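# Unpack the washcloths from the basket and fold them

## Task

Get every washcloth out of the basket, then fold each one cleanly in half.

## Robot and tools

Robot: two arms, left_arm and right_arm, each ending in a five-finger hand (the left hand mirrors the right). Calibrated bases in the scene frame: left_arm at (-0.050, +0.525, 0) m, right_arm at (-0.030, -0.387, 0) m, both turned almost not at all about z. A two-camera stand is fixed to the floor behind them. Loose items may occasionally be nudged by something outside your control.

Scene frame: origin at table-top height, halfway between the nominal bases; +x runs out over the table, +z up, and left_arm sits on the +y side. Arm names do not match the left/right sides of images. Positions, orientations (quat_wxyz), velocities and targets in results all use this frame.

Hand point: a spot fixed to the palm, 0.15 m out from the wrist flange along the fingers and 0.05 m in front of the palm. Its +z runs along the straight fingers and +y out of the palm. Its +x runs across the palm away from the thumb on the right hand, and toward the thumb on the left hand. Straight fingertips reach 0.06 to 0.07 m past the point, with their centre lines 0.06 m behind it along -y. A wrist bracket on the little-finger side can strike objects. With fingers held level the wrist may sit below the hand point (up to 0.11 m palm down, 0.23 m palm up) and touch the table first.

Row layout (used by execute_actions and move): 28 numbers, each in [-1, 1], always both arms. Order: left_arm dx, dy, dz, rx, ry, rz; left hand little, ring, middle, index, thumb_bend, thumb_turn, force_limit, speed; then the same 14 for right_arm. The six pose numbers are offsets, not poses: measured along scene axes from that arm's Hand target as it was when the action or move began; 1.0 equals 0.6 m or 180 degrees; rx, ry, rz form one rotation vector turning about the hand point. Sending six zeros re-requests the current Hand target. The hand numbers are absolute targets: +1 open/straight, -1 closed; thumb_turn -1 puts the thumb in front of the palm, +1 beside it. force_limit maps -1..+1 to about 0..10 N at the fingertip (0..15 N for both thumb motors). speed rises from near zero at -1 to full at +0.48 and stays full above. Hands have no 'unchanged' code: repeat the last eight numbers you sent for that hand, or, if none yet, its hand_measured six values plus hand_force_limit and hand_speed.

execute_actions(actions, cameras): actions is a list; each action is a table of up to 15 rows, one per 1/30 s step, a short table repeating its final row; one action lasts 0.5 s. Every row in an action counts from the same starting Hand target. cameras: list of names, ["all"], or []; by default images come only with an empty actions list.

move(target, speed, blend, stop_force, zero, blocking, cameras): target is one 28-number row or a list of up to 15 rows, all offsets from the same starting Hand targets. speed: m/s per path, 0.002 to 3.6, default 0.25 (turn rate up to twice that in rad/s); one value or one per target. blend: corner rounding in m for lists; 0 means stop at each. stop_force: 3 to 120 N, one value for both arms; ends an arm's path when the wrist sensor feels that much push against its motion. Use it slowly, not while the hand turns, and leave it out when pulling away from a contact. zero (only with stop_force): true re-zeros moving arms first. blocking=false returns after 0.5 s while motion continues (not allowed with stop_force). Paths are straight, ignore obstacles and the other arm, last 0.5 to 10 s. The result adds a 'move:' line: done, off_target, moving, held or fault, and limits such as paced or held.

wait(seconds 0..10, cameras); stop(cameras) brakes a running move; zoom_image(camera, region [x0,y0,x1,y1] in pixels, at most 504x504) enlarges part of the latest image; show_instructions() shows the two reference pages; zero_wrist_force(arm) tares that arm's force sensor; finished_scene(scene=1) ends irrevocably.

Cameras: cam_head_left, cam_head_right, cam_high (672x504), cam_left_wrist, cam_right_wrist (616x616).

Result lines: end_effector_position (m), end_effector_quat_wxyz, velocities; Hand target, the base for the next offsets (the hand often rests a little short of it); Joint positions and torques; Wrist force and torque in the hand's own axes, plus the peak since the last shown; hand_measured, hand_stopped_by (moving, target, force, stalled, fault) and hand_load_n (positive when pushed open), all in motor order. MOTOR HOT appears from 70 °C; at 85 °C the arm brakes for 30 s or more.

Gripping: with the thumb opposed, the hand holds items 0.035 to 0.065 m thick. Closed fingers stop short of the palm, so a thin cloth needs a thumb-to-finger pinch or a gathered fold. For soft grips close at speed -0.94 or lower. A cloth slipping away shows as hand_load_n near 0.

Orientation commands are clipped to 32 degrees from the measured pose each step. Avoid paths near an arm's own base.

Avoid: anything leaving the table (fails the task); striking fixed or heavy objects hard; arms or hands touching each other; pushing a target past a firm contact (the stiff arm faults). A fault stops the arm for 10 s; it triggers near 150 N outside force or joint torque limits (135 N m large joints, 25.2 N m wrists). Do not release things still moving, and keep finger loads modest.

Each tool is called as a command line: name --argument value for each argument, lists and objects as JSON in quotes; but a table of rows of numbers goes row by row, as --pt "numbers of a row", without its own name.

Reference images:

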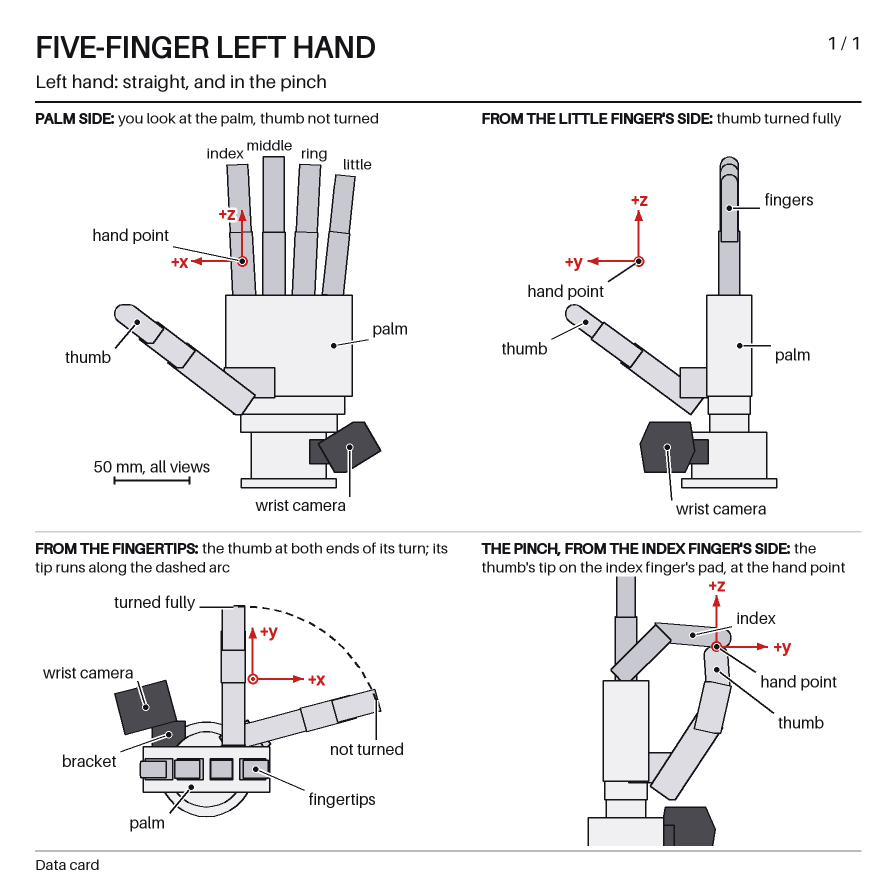

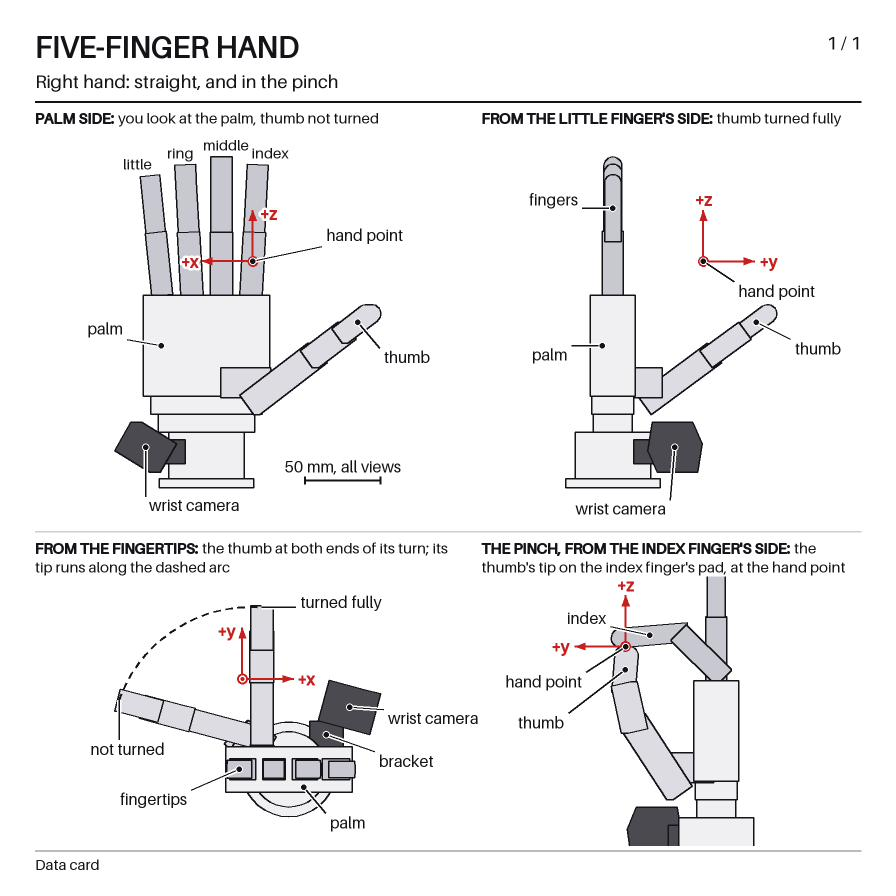

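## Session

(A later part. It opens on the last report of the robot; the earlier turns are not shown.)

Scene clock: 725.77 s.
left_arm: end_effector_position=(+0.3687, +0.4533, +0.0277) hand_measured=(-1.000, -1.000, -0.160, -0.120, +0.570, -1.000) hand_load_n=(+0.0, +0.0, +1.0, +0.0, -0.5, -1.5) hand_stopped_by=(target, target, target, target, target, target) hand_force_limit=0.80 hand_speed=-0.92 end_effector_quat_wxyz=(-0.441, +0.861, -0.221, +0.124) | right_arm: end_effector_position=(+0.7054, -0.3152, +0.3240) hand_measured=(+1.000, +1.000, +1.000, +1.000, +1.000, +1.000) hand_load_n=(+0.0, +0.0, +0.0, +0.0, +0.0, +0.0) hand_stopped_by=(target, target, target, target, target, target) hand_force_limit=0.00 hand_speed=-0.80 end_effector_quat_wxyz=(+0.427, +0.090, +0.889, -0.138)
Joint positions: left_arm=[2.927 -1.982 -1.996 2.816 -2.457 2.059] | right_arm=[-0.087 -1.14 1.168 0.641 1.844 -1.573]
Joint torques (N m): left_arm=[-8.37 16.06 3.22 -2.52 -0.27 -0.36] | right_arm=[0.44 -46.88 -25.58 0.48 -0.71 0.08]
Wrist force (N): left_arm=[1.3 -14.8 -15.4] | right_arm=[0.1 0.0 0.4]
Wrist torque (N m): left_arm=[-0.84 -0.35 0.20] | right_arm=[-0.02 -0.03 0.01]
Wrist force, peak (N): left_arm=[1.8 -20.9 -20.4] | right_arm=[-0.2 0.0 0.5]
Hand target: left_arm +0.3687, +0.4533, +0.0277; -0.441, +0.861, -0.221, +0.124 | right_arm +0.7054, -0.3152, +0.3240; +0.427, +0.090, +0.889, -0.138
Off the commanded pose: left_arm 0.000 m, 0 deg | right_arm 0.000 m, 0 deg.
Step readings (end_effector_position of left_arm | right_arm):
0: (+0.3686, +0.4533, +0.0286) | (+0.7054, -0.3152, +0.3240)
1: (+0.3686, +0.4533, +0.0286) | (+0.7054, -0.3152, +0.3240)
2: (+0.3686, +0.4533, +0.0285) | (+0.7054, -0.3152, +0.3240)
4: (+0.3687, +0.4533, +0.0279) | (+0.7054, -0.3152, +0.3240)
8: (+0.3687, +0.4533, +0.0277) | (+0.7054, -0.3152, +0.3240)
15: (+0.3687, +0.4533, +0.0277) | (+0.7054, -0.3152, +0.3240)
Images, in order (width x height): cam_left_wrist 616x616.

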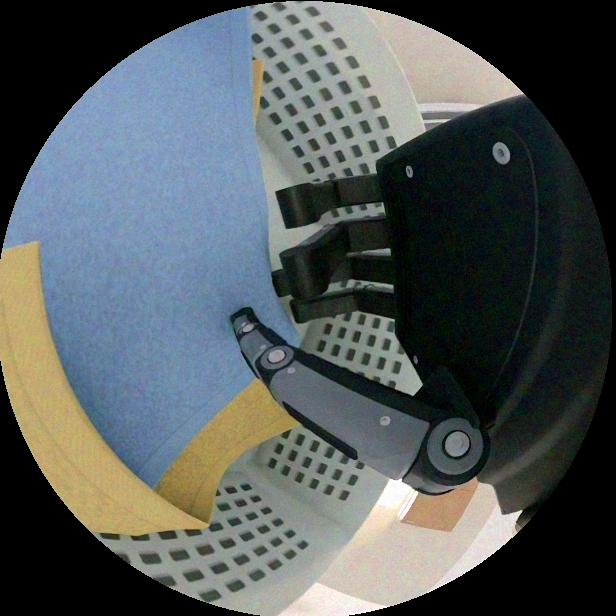

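execute_actions --actions '[[[0,0,-0.0008,0,0,0,-1,-1,-0.22,-0.18,0.54,-1,0.8,-0.92,0,0,0,0,0,0,1,1,1,1,1,1,0,-0.8]]]' --cameras '[]'

execute_actions --actions '[[[0,0,-0.0015,0,0,0,-1,-1,-0.28,-0.25,0.48,-1,0.8,-0.92,0,0,0,0,0,0,1,1,1,1,1,1,0,-0.8]]]' --cameras '["cam_left_wrist"]'

zoom_image --camera "cam_left_wrist" --region '[150, 200, 350, 400]'

Scene clock: 731.50 s.
left_arm: end_effector_position=(+0.3687, +0.4533, +0.0272) hand_measured=(-1.000, -1.000, -0.218, -0.180, +0.542, -1.000) hand_load_n=(+0.0, +0.0, +3.5, +0.0, +3.0, -1.0) hand_stopped_by=(target, target, target, target, target, target) hand_force_limit=0.80 hand_speed=-0.92 end_effector_quat_wxyz=(-0.441, +0.861, -0.221, +0.124) | right_arm: end_effector_position=(+0.7054, -0.3152, +0.3240) hand_measured=(+1.000, +1.000, +1.000, +1.000, +1.000, +1.000) hand_load_n=(+0.0, +0.0, -0.5, +0.0, +0.0, +0.0) hand_stopped_by=(target, target, target, target, target, target) hand_force_limit=0.00 hand_speed=-0.80 end_effector_quat_wxyz=(+0.427, +0.090, +0.889, -0.138)
Joint positions: left_arm=[2.927 -1.983 -1.996 2.817 -2.457 2.059] | right_arm=[-0.087 -1.14 1.168 0.641 1.844 -1.573]
Joint torques (N m): left_arm=[14.53 6.74 2.49 -1.47 -0.34 -1.52] | right_arm=[1.19 -47.25 -24.59 0.5 -0.65 0.22]
Wrist force (N): left_arm=[1.3 -16.6 -17.0] | right_arm=[0.2 0.3 0.2]
Wrist torque (N m): left_arm=[-0.90 -0.33 0.22] | right_arm=[0.02 -0.04 0.02]
Wrist force, peak (N): left_arm=[1.4 -17.6 -18.2] | right_arm=[-0.1 -0.4 0.4]
Hand target: left_arm +0.3687, +0.4533, +0.0272; -0.441, +0.861, -0.221, +0.124 | right_arm +0.7054, -0.3152, +0.3240; +0.427, +0.090, +0.889, -0.138
Off the commanded pose: left_arm 0.000 m, 0 deg | right_arm 0.000 m, 0 deg.
Step readings (end_effector_position of left_arm | right_arm):
0: (+0.3687, +0.4533, +0.0277) | (+0.7054, -0.3152, +0.3240)
1: (+0.3687, +0.4533, +0.0277) | (+0.7054, -0.3152, +0.3240)
2: (+0.3687, +0.4533, +0.0277) | (+0.7054, -0.3152, +0.3240)
4: (+0.3687, +0.4533, +0.0274) | (+0.7054, -0.3152, +0.3240)
8: (+0.3687, +0.4533, +0.0273) | (+0.7054, -0.3152, +0.3240)
15: (+0.3687, +0.4533, +0.0272) | (+0.7054, -0.3152, +0.3240)
No camera images: "cameras" was empty.

Scene clock: 732.27 s.
left_arm: end_effector_position=(+0.3686, +0.4533, +0.0263) hand_measured=(-1.000, -1.000, -0.280, -0.250, +0.484, -1.000) hand_load_n=(+0.0, +0.5, +2.5, +0.5, +6.0, -1.0) hand_stopped_by=(target, target, target, target, target, target) hand_force_limit=0.80 hand_speed=-0.92 end_effector_quat_wxyz=(-0.441, +0.861, -0.221, +0.124) | right_arm: end_effector_position=(+0.7054, -0.3152, +0.3240) hand_measured=(+1.000, +1.000, +1.000, +1.000, +1.000, +1.000) hand_load_n=(+0.0, +0.0, +0.0, +0.0, +0.0, +0.0) hand_stopped_by=(target, target, target, target, target, target) hand_force_limit=0.00 hand_speed=-0.80 end_effector_quat_wxyz=(+0.427, +0.090, +0.889, -0.138)
Joint positions: left_arm=[2.927 -1.985 -1.997 2.82 -2.457 2.059] | right_arm=[-0.087 -1.14 1.168 0.641 1.844 -1.573]
Joint torques (N m): left_arm=[15.9 33.34 7.46 -2.44 0.65 -1.26] | right_arm=[0.29 -46.54 -25.42 0.44 -0.44 0.06]
Wrist force (N): left_arm=[1.3 -16.6 -19.2] | right_arm=[-0.1 0.1 0.0]
Wrist torque (N m): left_arm=[-0.87 -0.38 0.22] | right_arm=[0.00 0.00 -0.01]
Wrist force, peak (N): left_arm=[2.1 -26.0 -26.5] | right_arm=[-0.1 -0.2 0.5]
Hand target: left_arm +0.3687, +0.4533, +0.0263; -0.441, +0.861, -0.221, +0.124 | right_arm +0.7054, -0.3152, +0.3240; +0.427, +0.090, +0.889, -0.138
Off the commanded pose: left_arm 0.000 m, 0 deg | right_arm 0.000 m, 0 deg.
Step readings (end_effector_position of left_arm | right_arm):
0: (+0.3687, +0.4533, +0.0272) | (+0.7054, -0.3152, +0.3240)
1: (+0.3687, +0.4533, +0.0272) | (+0.7054, -0.3152, +0.3240)
2: (+0.3686, +0.4533, +0.0270) | (+0.7054, -0.3152, +0.3240)
4: (+0.3686, +0.4533, +0.0264) | (+0.7054, -0.3152, +0.3240)
8: (+0.3687, +0.4533, +0.0263) | (+0.7054, -0.3152, +0.3240)
15: (+0.3686, +0.4533, +0.0263) | (+0.7054, -0.3152, +0.3240)
Images, in order (width x height): cam_left_wrist 616x616.

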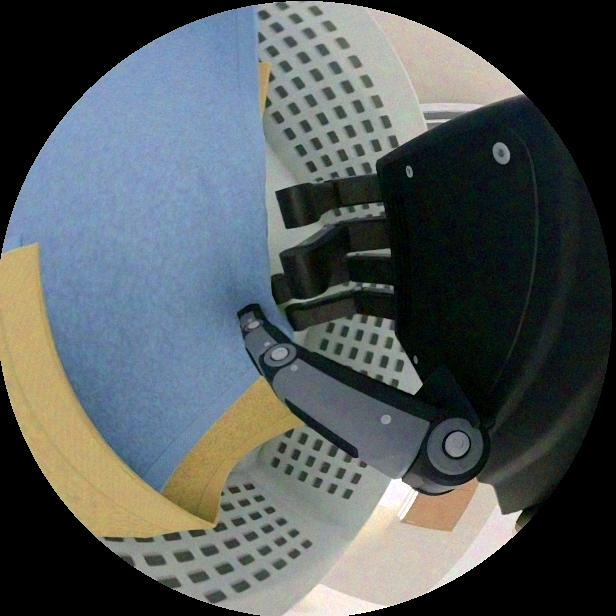

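Scaled by 2.520 from the camera's 616x616 image, which has a finer 880x880 frame.

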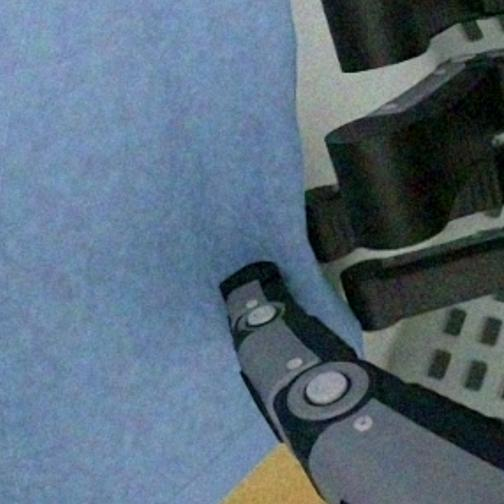

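execute_actions --actions '[[[0,0,-0.0005,0,0,0,-1,-1,-0.34,-0.33,0.42,-1,0.8,-0.92,0,0,0,0,0,0,1,1,1,1,1,1,0,-0.8]],[[0,0,-0.0,0,0,0,-1,-1,-0.5,-0.5,0.2,-1,0.8,-0.9,0,0,0,0,0,0,1,1,1,1,1,1,0,-0.8]],[[0,0,-0.0,0,0,0,-1,-1,-0.5,-0.5,0.0,-1,0.8,-0.9,0,0,0,0,0,0,1,1,1,1,1,1,0,-0.8]]]' --cameras '["cam_left_wrist"]'

zoom_image --camera "cam_left_wrist" --region '[150, 200, 350, 400]'

Scene clock: 738.33 s.
left_arm: end_effector_position=(+0.3687, +0.4533, +0.0260) hand_measured=(-1.000, -1.000, -0.344, -0.500, +0.434, -1.000) hand_load_n=(+0.0, +0.0, +10.0, +1.0, +13.0, -1.0) hand_stopped_by=(target, target, force, target, force, target) hand_force_limit=0.80 hand_speed=-0.90 end_effector_quat_wxyz=(-0.441, +0.861, -0.221, +0.124) | right_arm: end_effector_position=(+0.7054, -0.3152, +0.3240) hand_measured=(+1.000, +1.000, +1.000, +1.000, +1.000, +1.000) hand_load_n=(+0.0, +0.0, +0.0, +0.0, +0.0, +0.0) hand_stopped_by=(target, target, target, target, target, target) hand_force_limit=0.00 hand_speed=-0.80 end_effector_quat_wxyz=(+0.427, +0.090, +0.889, -0.138)
Joint positions: left_arm=[2.927 -1.985 -1.997 2.821 -2.457 2.059] | right_arm=[-0.087 -1.14 1.168 0.641 1.844 -1.573]
Joint torques (N m): left_arm=[11.87 13.55 6.26 -2.06 -1.53 1.56] | right_arm=[1.31 -46.91 -25.2 0.6 -0.61 -0.1]
Wrist force (N): left_arm=[1.0 -10.3 -12.0] | right_arm=[0.1 0.1 0.2]
Wrist torque (N m): left_arm=[-0.56 -0.31 0.15] | right_arm=[-0.01 -0.02 0.01]
Wrist force, peak (N): left_arm=[1.1 -16.1 -20.0] | right_arm=[0.2 0.1 0.6]
Hand target: left_arm +0.3687, +0.4533, +0.0260; -0.441, +0.861, -0.221, +0.124 | right_arm +0.7054, -0.3152, +0.3240; +0.427, +0.090, +0.889, -0.138
Off the commanded pose: left_arm 0.000 m, 0 deg | right_arm 0.000 m, 0 deg.
Step readings (end_effector_position of left_arm | right_arm):
0: (+0.3687, +0.4533, +0.0263) | (+0.7054, -0.3152, +0.3240)
1: (+0.3687, +0.4533, +0.0263) | (+0.7054, -0.3152, +0.3240)
2: (+0.3687, +0.4533, +0.0263) | (+0.7054, -0.3152, +0.3240)
4: (+0.3687, +0.4533, +0.0263) | (+0.7054, -0.3152, +0.3240)
8: (+0.3687, +0.4533, +0.0261) | (+0.7054, -0.3152, +0.3240)
15: (+0.3687, +0.4533, +0.0260) | (+0.7054, -0.3152, +0.3240)
16: (+0.3687, +0.4533, +0.0260) | (+0.7054, -0.3152, +0.3240)
17: (+0.3687, +0.4533, +0.0260) | (+0.7054, -0.3152, +0.3240)
19: (+0.3687, +0.4533, +0.0260) | (+0.7054, -0.3152, +0.3240)
23: (+0.3687, +0.4533, +0.0260) | (+0.7054, -0.3152, +0.3240)
30: (+0.3687, +0.4533, +0.0260) | (+0.7054, -0.3152, +0.3240)
31: (+0.3687, +0.4533, +0.0260) | (+0.7054, -0.3152, +0.3240)
32: (+0.3687, +0.4533, +0.0260) | (+0.7054, -0.3152, +0.3240)
34: (+0.3687, +0.4533, +0.0260) | (+0.7054, -0.3152, +0.3240)
38: (+0.3687, +0.4533, +0.0260) | (+0.7054, -0.3152, +0.3240)
45: (+0.3687, +0.4533, +0.0260) | (+0.7054, -0.3152, +0.3240)
Images, in order (width x height): cam_left_wrist 616x616.

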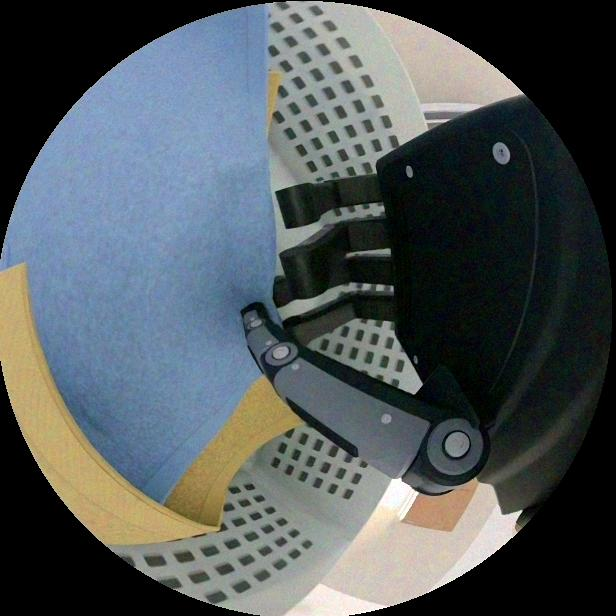

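Scaled by 2.520 from the camera's 616x616 image, which has a finer 880x880 frame.

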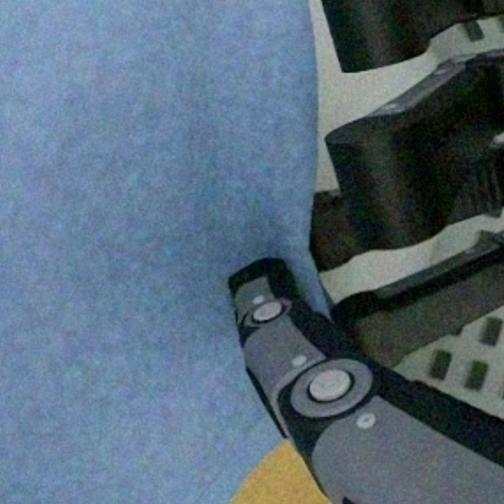

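move --target '[0, 0, 0.1, 0, 0, 0, -1, -1, -0.5, -0.5, 0.0, -1, 0.8, -0.9, 0, 0, 0, 0, 0, 0, 1, 1, 1, 1, 1, 1, 0, -0.8]' --cameras '["cam_left_wrist", "cam_head_left", "cam_high"]' --speed 0.03

zoom_image --camera "cam_left_wrist" --region '[150, 180, 400, 430]'

zoom_image --camera "cam_head_left" --region '[110, 260, 260, 410]'

Scene clock: 745.00 s.
left_arm: end_effector_position=(+0.3687, +0.4533, +0.0862) hand_measured=(-1.000, -1.000, -0.344, -0.500, +0.434, -1.000) hand_load_n=(+0.0, +0.0, +8.5, +0.5, +10.0, +1.5) hand_stopped_by=(target, target, force, target, force, target) hand_force_limit=0.80 hand_speed=-0.90 end_effector_quat_wxyz=(-0.441, +0.861, -0.221, +0.124) end_effector_velocity=(+0.000, +0.000, -0.002) end_effector_angular_velocity=(+0.000, -0.002, +0.000) | right_arm: end_effector_position=(+0.7054, -0.3152, +0.3240) hand_measured=(+1.000, +1.000, +1.000, +1.000, +1.000, +1.000) hand_load_n=(+0.0, +0.0, +0.0, +0.0, +0.0, +0.0) hand_stopped_by=(target, target, target, target, target, target) hand_force_limit=0.00 hand_speed=-0.80 end_effector_quat_wxyz=(+0.427, +0.090, +0.889, -0.138)
Joint positions: left_arm=[2.927 -1.879 -1.947 2.665 -2.457 2.059] | right_arm=[-0.087 -1.14 1.168 0.641 1.844 -1.573]
Joint velocities: left_arm=[-0.001 -0.004 -0.003 0.007 -0.001 -0.001] | right_arm=[within noise]
Joint torques (N m): left_arm=[3.32 14.55 9.15 -0.14 -0.82 -1.48] | right_arm=[0.28 -48.52 -24.45 0.51 -0.74 0.03]
Wrist force (N): left_arm=[0.9 0.3 -0.6] | right_arm=[0.0 0.0 0.0]
Wrist torque (N m): left_arm=[0.00 -0.13 -0.05] | right_arm=[0.00 0.00 0.00]
Wrist force, peak (N): left_arm=[0.7 -10.5 -12.4] | right_arm=[-0.3 0.2 0.6]
Hand target: left_arm +0.3687, +0.4533, +0.0860; -0.441, +0.861, -0.221, +0.124 | right_arm +0.7054, -0.3152, +0.3240; +0.427, +0.090, +0.889, -0.138
Off the commanded pose: left_arm 0.000 m, 0 deg | right_arm 0.000 m, 0 deg.
move: done
Images, in order (width x height): cam_head_left 672x504, cam_high 672x504, cam_left_wrist 616x616.

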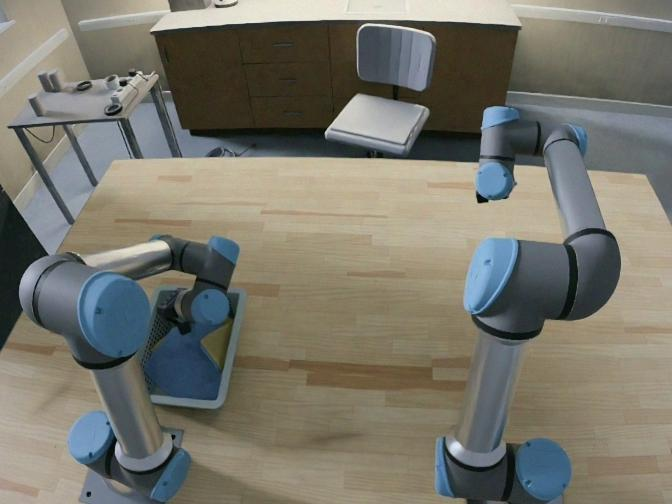

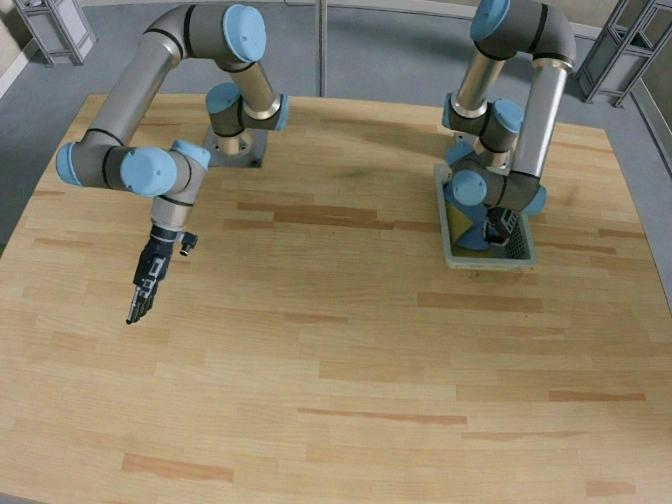

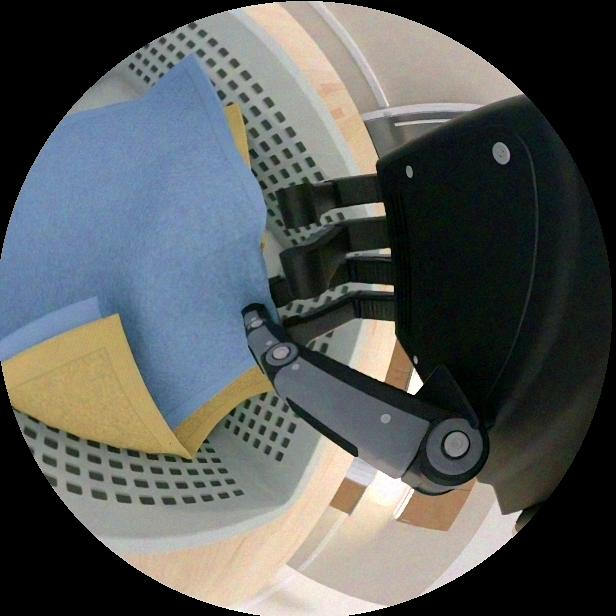

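Scaled by 2.016 from the camera's 616x616 image, which has a finer 880x880 frame.

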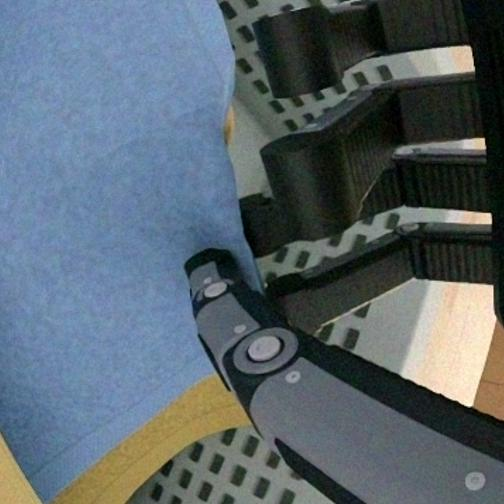

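Scaled by 3.360 from the camera's 672x504 image, which has a finer 960x720 frame.

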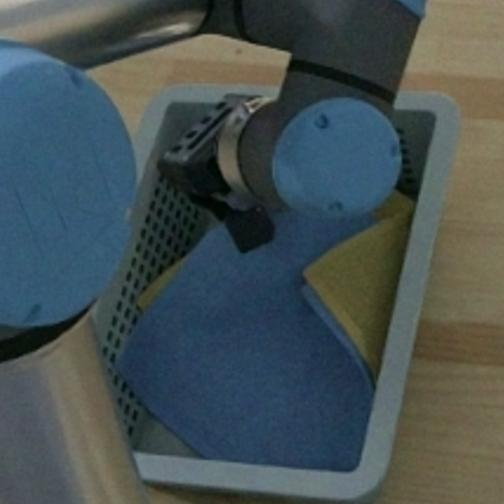

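move --target '[0, -0.05, 0.25, 0, 0, 0, -1, -1, -0.5, -0.5, 0.0, -1, 0.8, -0.9, 0, 0, 0, 0, 0, 0, 1, 1, 1, 1, 1, 1, 0, -0.8]' --cameras '["cam_left_wrist", "cam_head_left", "cam_high"]' --speed 0.06

Scene clock: 758.23 s.
left_arm: end_effector_position=(+0.3686, +0.4232, +0.2361) hand_measured=(-1.000, -1.000, -0.344, -0.500, +0.434, -1.000) hand_load_n=(+0.0, +0.0, +8.5, +0.0, +10.0, +1.5) hand_stopped_by=(target, target, force, target, force, target) hand_force_limit=0.80 hand_speed=-0.90 end_effector_quat_wxyz=(-0.441, +0.861, -0.221, +0.124) | right_arm: end_effector_position=(+0.7054, -0.3152, +0.3240) hand_measured=(+1.000, +1.000, +1.000, +1.000, +1.000, +1.000) hand_load_n=(+0.0, +0.0, +0.0, +0.0, +0.0, +0.0) hand_stopped_by=(target, target, target, target, target, target) hand_force_limit=0.00 hand_speed=-0.80 end_effector_quat_wxyz=(+0.427, +0.090, +0.889, -0.138)
Joint positions: left_arm=[2.843 -1.763 -1.689 2.192 -2.486 1.933] | right_arm=[-0.087 -1.14 1.168 0.641 1.844 -1.573]
Joint torques (N m): left_arm=[13.42 12.64 17.01 -1.97 -1.2 2.76] | right_arm=[2.43 -46.8 -25.64 0.54 -0.62 0.15]
Wrist force (N): left_arm=[1.1 0.2 -0.9] | right_arm=[0.0 0.2 0.3]
Wrist torque (N m): left_arm=[0.00 -0.18 0.02] | right_arm=[0.00 -0.01 0.01]
Wrist force, peak (N): left_arm=[1.3 -0.3 -1.5] | right_arm=[0.1 -0.3 0.5]
Hand target: left_arm +0.3687, +0.4233, +0.2360; -0.441, +0.861, -0.221, +0.124 | right_arm +0.7054, -0.3152, +0.3240; +0.427, +0.090, +0.889, -0.138
Off the commanded pose: left_arm 0.000 m, 0 deg | right_arm 0.000 m, 0 deg.
move: done
Images, in order (width x height): cam_head_left 672x504, cam_high 672x504, cam_left_wrist 616x616.

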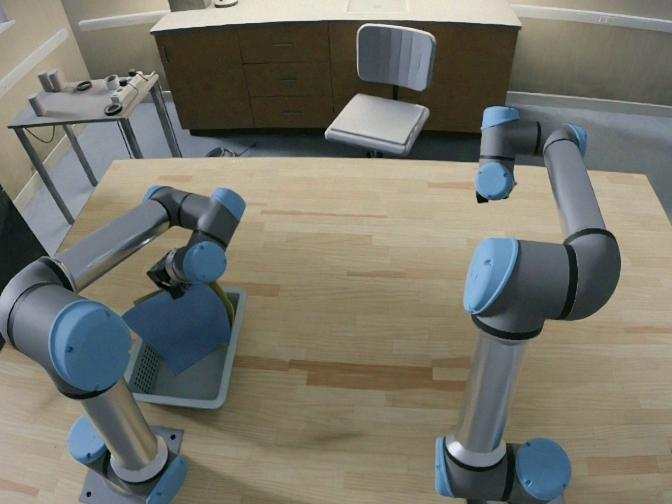

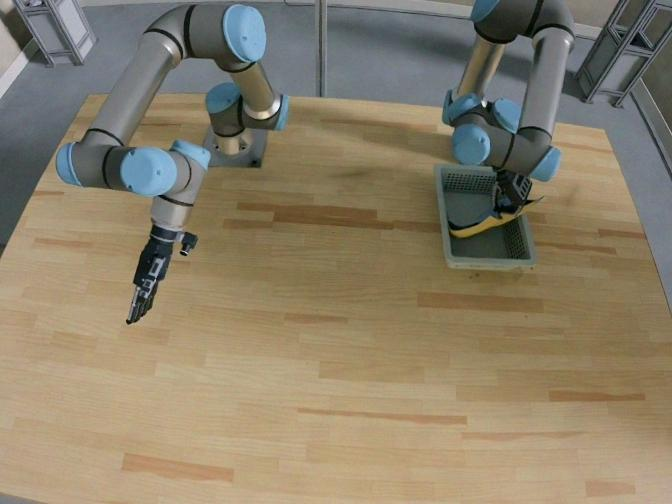

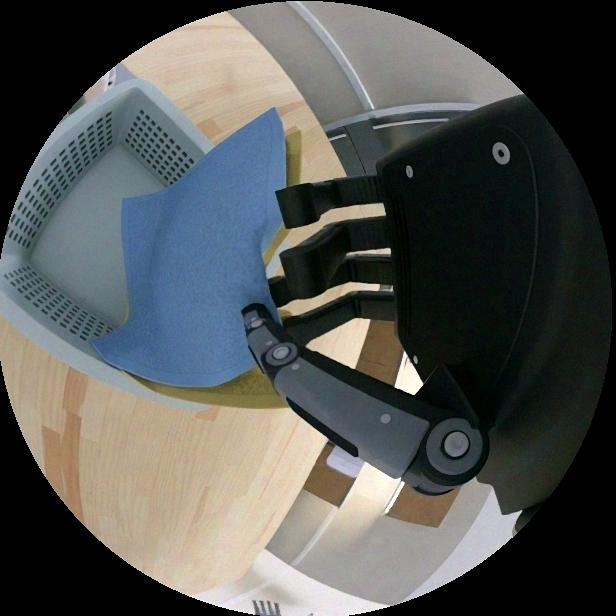

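zoom_image --camera "cam_left_wrist" --region '[60, 80, 340, 430]'

zoom_image --camera "cam_head_left" --region '[100, 230, 270, 420]'

zoom_image --camera "cam_high" --region '[420, 130, 580, 290]'

Scaled by 1.440 from the camera's 616x616 image, which has a finer 880x880 frame.

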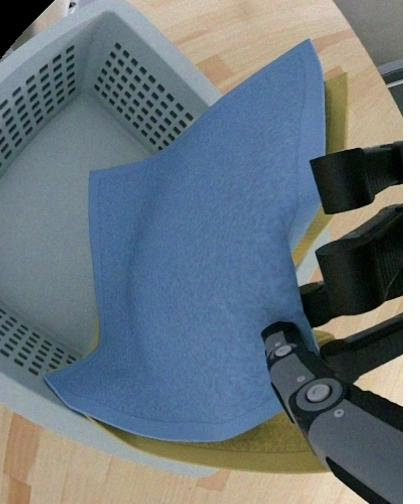

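Scaled by 2.653 from the camera's 672x504 image, which has a finer 960x720 frame.

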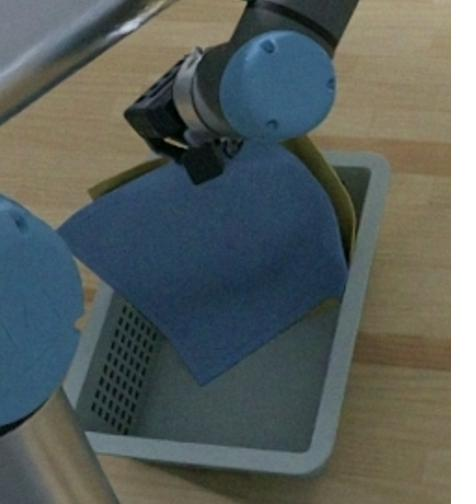

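Scaled by 3.150 from the camera's 672x504 image, which has a finer 960x720 frame.

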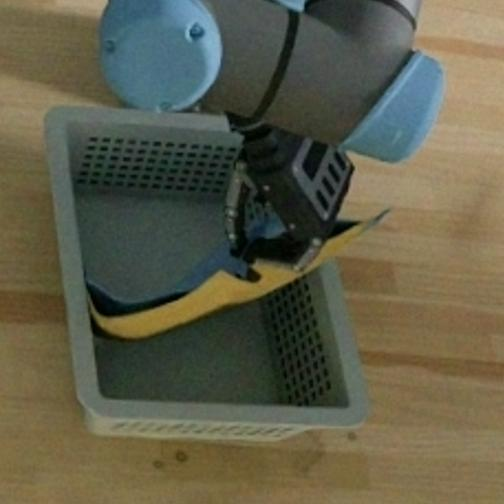

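move --pt "0 0 0.26 0 0 0 -1 -1 -0.5 -0.5 0.0 -1 0.8 -0.9 0 0 0 0 0 0 1 1 1 1 1 1 0 -0.8" --pt "-0.0645 -0.5 0.24 0 0 -0.333 -1 -1 -0.5 -0.5 0.0 -1 0.8 -0.9 0 0 0 0 0 0 1 1 1 1 1 1 0 -0.8" --cameras '["cam_left_wrist", "cam_head_left", "cam_high"]' --speed 0.12

Scene clock: 785.20 s.
left_arm: end_effector_position=(+0.3299, +0.1232, +0.3799) hand_measured=(-1.000, -1.000, -0.344, -0.500, +0.434, -1.000) hand_load_n=(+0.0, +0.0, +8.0, +0.0, +10.0, +1.5) hand_stopped_by=(target, target, force, target, force, target) hand_force_limit=0.80 hand_speed=-0.90 end_effector_quat_wxyz=(-0.320, +0.635, -0.622, +0.328) | right_arm: end_effector_position=(+0.7054, -0.3152, +0.3240) hand_measured=(+1.000, +1.000, +1.000, +1.000, +1.000, +1.000) hand_load_n=(+0.0, +0.0, +0.0, +0.0, +0.0, +0.0) hand_stopped_by=(target, target, target, target, target, target) hand_force_limit=0.00 hand_speed=-0.80 end_effector_quat_wxyz=(+0.427, +0.090, +0.889, -0.138)
Joint positions: left_arm=[2.404 -1.775 -1.195 2.206 -2.148 2.637] | right_arm=[-0.087 -1.14 1.168 0.641 1.844 -1.573]
Joint torques (N m): left_arm=[14.59 41.17 14.83 -2.61 -2.62 -2.48] | right_arm=[1.12 -46.66 -26 0.56 -0.78 -0.01]
Wrist force (N): left_arm=[1.4 0.6 -0.3] | right_arm=[0.0 0.0 0.1]
Wrist torque (N m): left_arm=[0.01 -0.16 -0.02] | right_arm=[-0.02 -0.01 0.00]
Wrist force, peak (N): left_arm=[1.0 -0.9 -1.7] | right_arm=[0.1 0.2 0.6]
Hand target: left_arm +0.3300, +0.1233, +0.3800; -0.320, +0.635, -0.622, +0.328 | right_arm +0.7054, -0.3152, +0.3240; +0.427, +0.090, +0.889, -0.138
Off the commanded pose: left_arm 0.000 m, 0 deg | right_arm 0.000 m, 0 deg.
move: done
Images, in order (width x height): cam_head_left 672x504, cam_high 672x504, cam_left_wrist 616x616.

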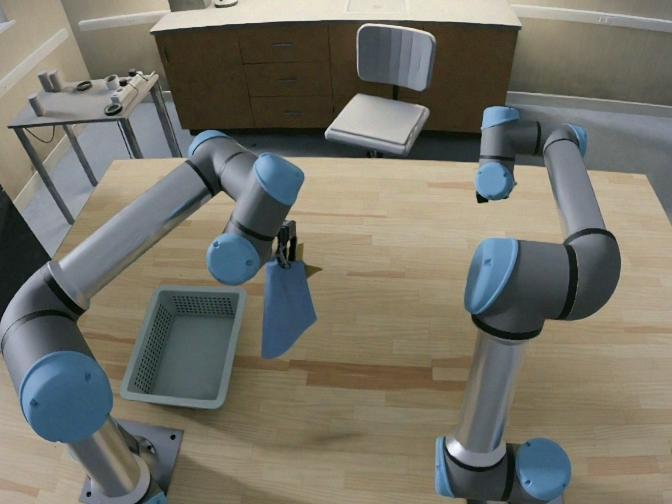

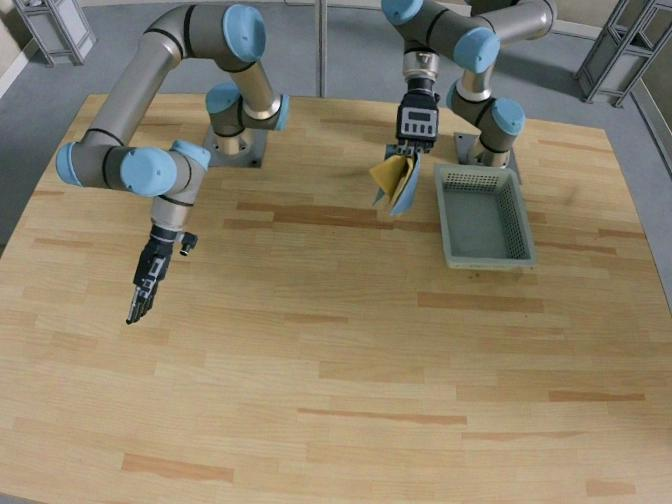

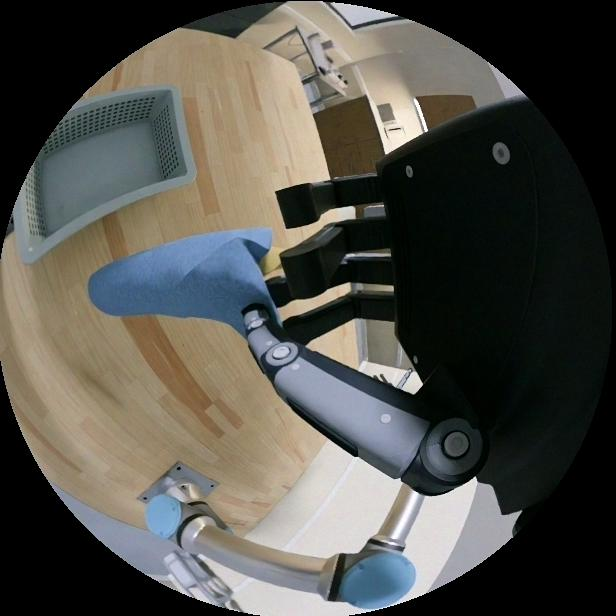

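zoom_image --camera "cam_high" --region '[350, 90, 470, 230]'

zoom_image --camera "cam_head_right" --region '[200, 180, 360, 380]'

zoom_image --camera "cam_head_left" --region '[200, 190, 370, 380]'

Scaled by 3.600 from the camera's 672x504 image, which has a finer 960x720 frame.

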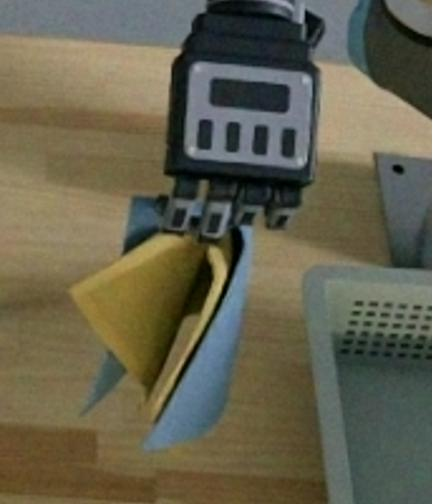

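This scene's latest camera images include none from cam_head_right. They are from: cam_head_left, cam_high, cam_left_wrist. cam_head_right's image comes with the result of a call that names it in "cameras".

Scaled by 2.653 from the camera's 672x504 image, which has a finer 960x720 frame.

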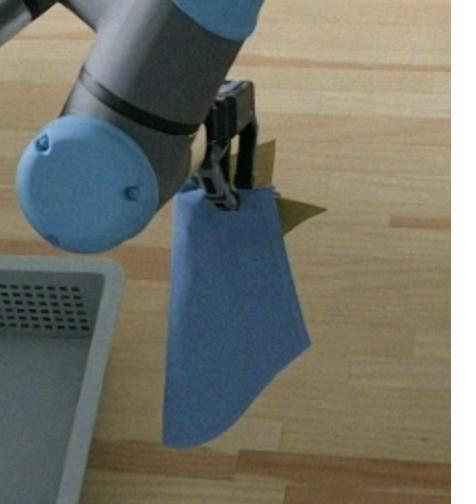

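move --pt "0 -0.1 -0.28 0 0 0 -1 -1 -0.5 -0.5 0.0 -1 0.8 -0.9 0 0 0 0 0 0 1 1 1 1 1 1 0 -0.8" --cameras '["cam_left_wrist", "cam_head_right", "cam_high"]' --speed 0.12

zoom_image --camera "cam_high" --region '[330, 90, 470, 230]'

zoom_image --camera "cam_head_right" --region '[200, 180, 380, 380]'

Scene clock: 804.23 s.
left_arm: end_effector_position=(+0.3299, +0.0633, +0.2120) hand_measured=(-1.000, -1.000, -0.344, -0.500, +0.434, -1.000) hand_load_n=(+0.0, +0.0, +8.5, +0.0, +10.0, +1.5) hand_stopped_by=(target, target, force, target, force, target) hand_force_limit=0.80 hand_speed=-0.90 end_effector_quat_wxyz=(-0.320, +0.635, -0.622, +0.328) | right_arm: end_effector_position=(+0.7054, -0.3152, +0.3240) hand_measured=(+1.000, +1.000, +1.000, +1.000, +1.000, +1.000) hand_load_n=(+0.0, +0.0, +0.0, +0.0, +0.0, +0.0) hand_stopped_by=(target, target, target, target, target, target) hand_force_limit=0.00 hand_speed=-0.80 end_effector_quat_wxyz=(+0.427, +0.090, +0.889, -0.138)
Joint positions: left_arm=[2.305 -1.929 -1.435 2.55 -2.217 2.552] | right_arm=[-0.087 -1.14 1.168 0.641 1.844 -1.573]
Joint torques (N m): left_arm=[12.88 40.8 24.23 -0.41 0.45 2.46] | right_arm=[0.84 -49.35 -26.55 0.57 -0.74 0.07]
Wrist force (N): left_arm=[1.4 0.6 -0.5] | right_arm=[0.0 0.3 0.3]
Wrist torque (N m): left_arm=[0.04 -0.19 0.00] | right_arm=[0.02 0.00 0.01]
Wrist force, peak (N): left_arm=[1.8 1.4 -0.1] | right_arm=[0.1 0.3 0.6]
Hand target: left_arm +0.3300, +0.0633, +0.2120; -0.320, +0.635, -0.622, +0.328 | right_arm +0.7054, -0.3152, +0.3240; +0.427, +0.090, +0.889, -0.138
Off the commanded pose: left_arm 0.000 m, 0 deg | right_arm 0.000 m, 0 deg.
move: done
Images, in order (width x height): cam_head_right 672x504, cam_high 672x504, cam_left_wrist 616x616.

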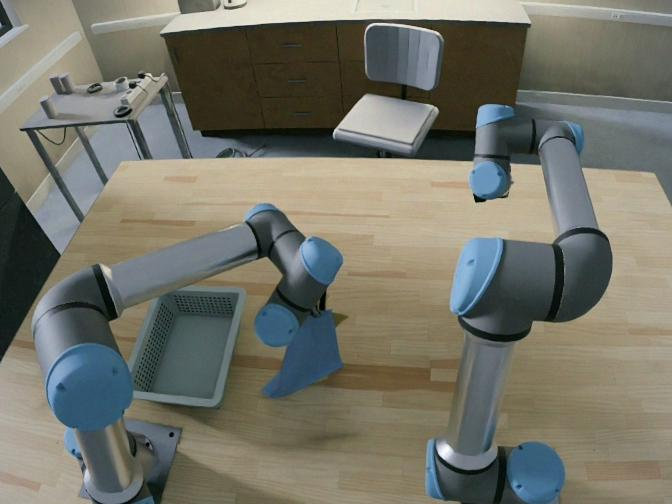

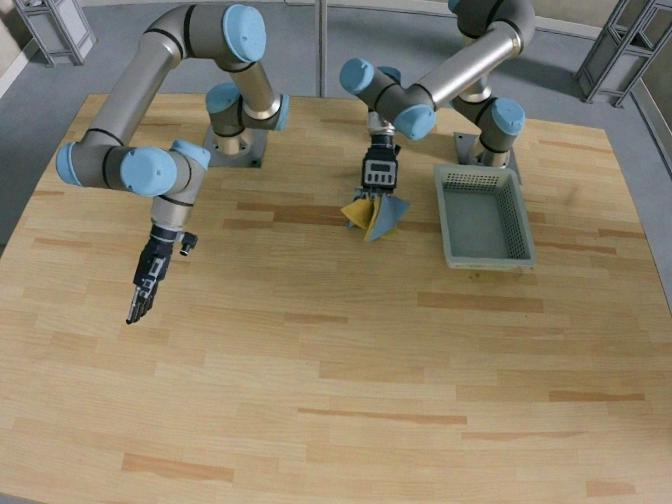

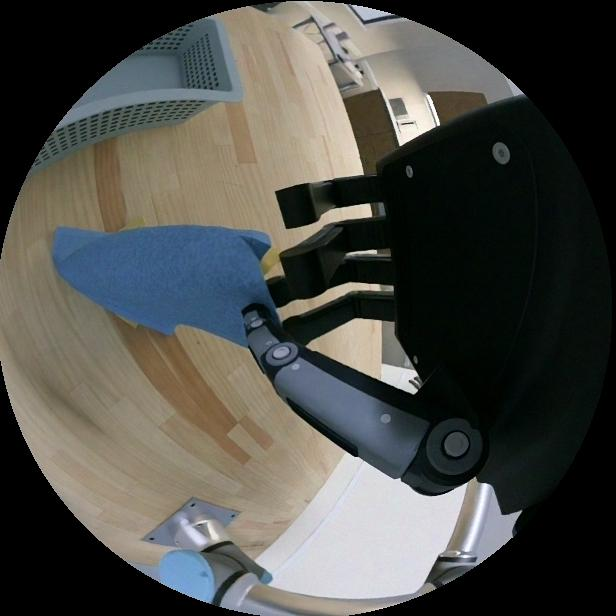

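Scaled by 3.600 from the camera's 672x504 image, which has a finer 960x720 frame.

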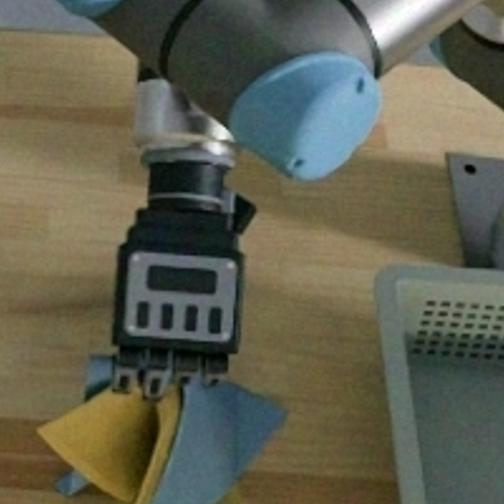

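Scaled by 2.520 from the camera's 672x504 image, which has a finer 960x720 frame.

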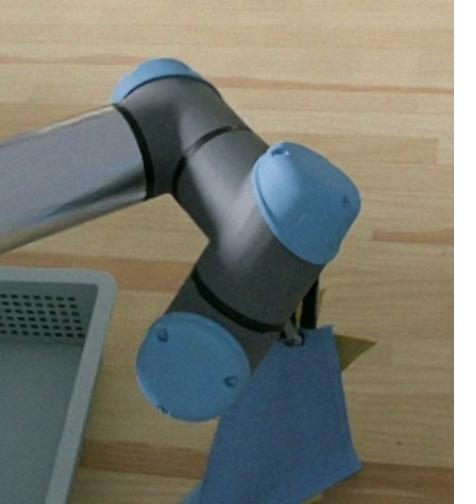

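move --pt "0.12 0 -0.2 0 0 0 -1 -1 -0.5 -0.5 0.0 -1 0.8 -0.9 0 0 0 0 0 0 1 1 1 1 1 1 0 -0.8" --pt "0.28 0 -0.295 0 0 0 -1 -1 -0.5 -0.5 0.0 -1 0.8 -0.9 0 0 0 0 0 0 1 1 1 1 1 1 0 -0.8" --cameras '["cam_left_wrist", "cam_head_right", "cam_high"]' --speed 0.08 --blend 0.02

zoom_image --camera "cam_high" --region '[310, 110, 470, 290]'

zoom_image --camera "cam_head_right" --region '[220, 180, 400, 380]'

Scene clock: 813.70 s.
left_arm: end_effector_position=(+0.4980, +0.0634, +0.0350) hand_measured=(-1.000, -1.000, -0.344, -0.500, +0.434, -1.000) hand_load_n=(+0.0, +0.0, +8.0, +0.5, +9.5, +1.5) hand_stopped_by=(target, target, force, target, force, target) hand_force_limit=0.80 hand_speed=-0.90 end_effector_quat_wxyz=(-0.320, +0.635, -0.622, +0.328) | right_arm: end_effector_position=(+0.7054, -0.3152, +0.3240) hand_measured=(+1.000, +1.000, +1.000, +1.000, +1.000, +1.000) hand_load_n=(+0.0, +0.0, +0.0, +0.0, +0.0, -0.5) hand_stopped_by=(target, target, target, target, target, target) hand_force_limit=0.00 hand_speed=-0.80 end_effector_quat_wxyz=(+0.427, +0.090, +0.889, -0.138)
Joint positions: left_arm=[2.525 -2.274 -1.352 2.91 -2.058 2.732] | right_arm=[-0.087 -1.14 1.168 0.641 1.844 -1.573]
Joint torques (N m): left_arm=[-13.74 59.77 12.03 -2.38 -2.27 -2.23] | right_arm=[0.28 -48.42 -26.02 0.69 -0.83 0.16]
Wrist force (N): left_arm=[0.9 -0.6 -0.7] | right_arm=[0.1 0.0 0.3]
Wrist torque (N m): left_arm=[-0.10 -0.12 -0.04] | right_arm=[-0.02 -0.02 0.00]
Wrist force, peak (N): left_arm=[1.4 -0.3 -1.4] | right_arm=[0.1 0.3 0.7]
Hand target: left_arm +0.4980, +0.0633, +0.0350; -0.320, +0.635, -0.622, +0.328 | right_arm +0.7054, -0.3152, +0.3240; +0.427, +0.090, +0.889, -0.138
Off the commanded pose: left_arm 0.000 m, 0 deg | right_arm 0.000 m, 0 deg.
move: done
Images, in order (width x height): cam_head_right 672x504, cam_high 672x504, cam_left_wrist 616x616.

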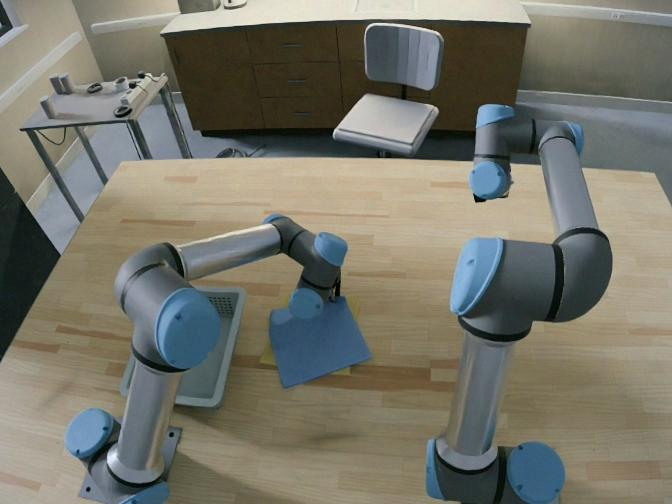

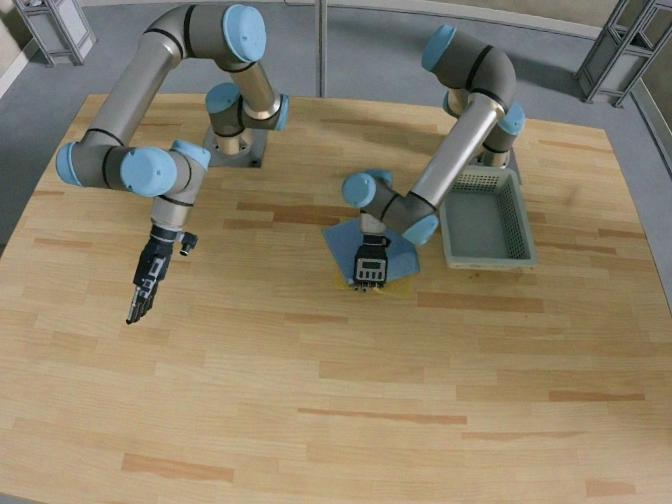

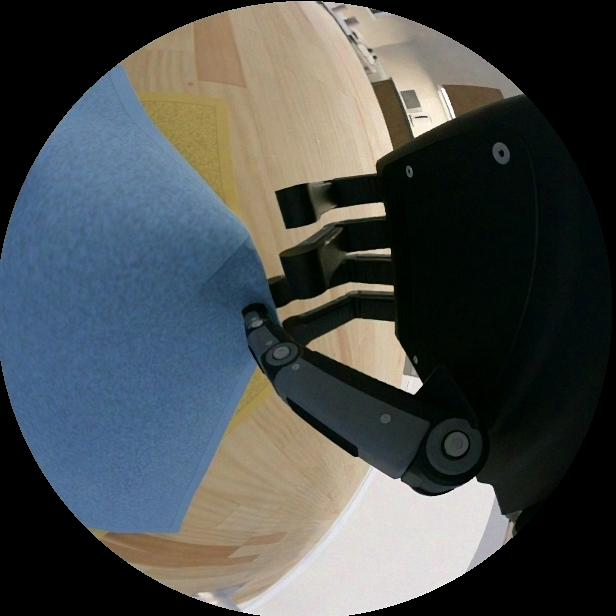

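Scaled by 2.800 from the camera's 672x504 image, which has a finer 960x720 frame.

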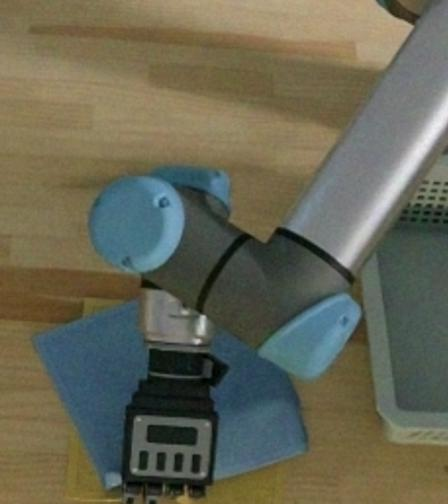

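Scaled by 2.520 from the camera's 672x504 image, which has a finer 960x720 frame.

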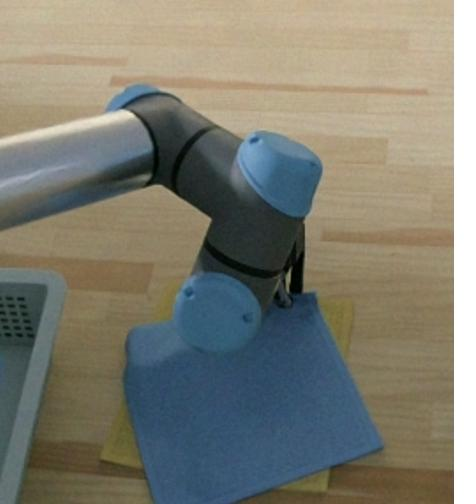

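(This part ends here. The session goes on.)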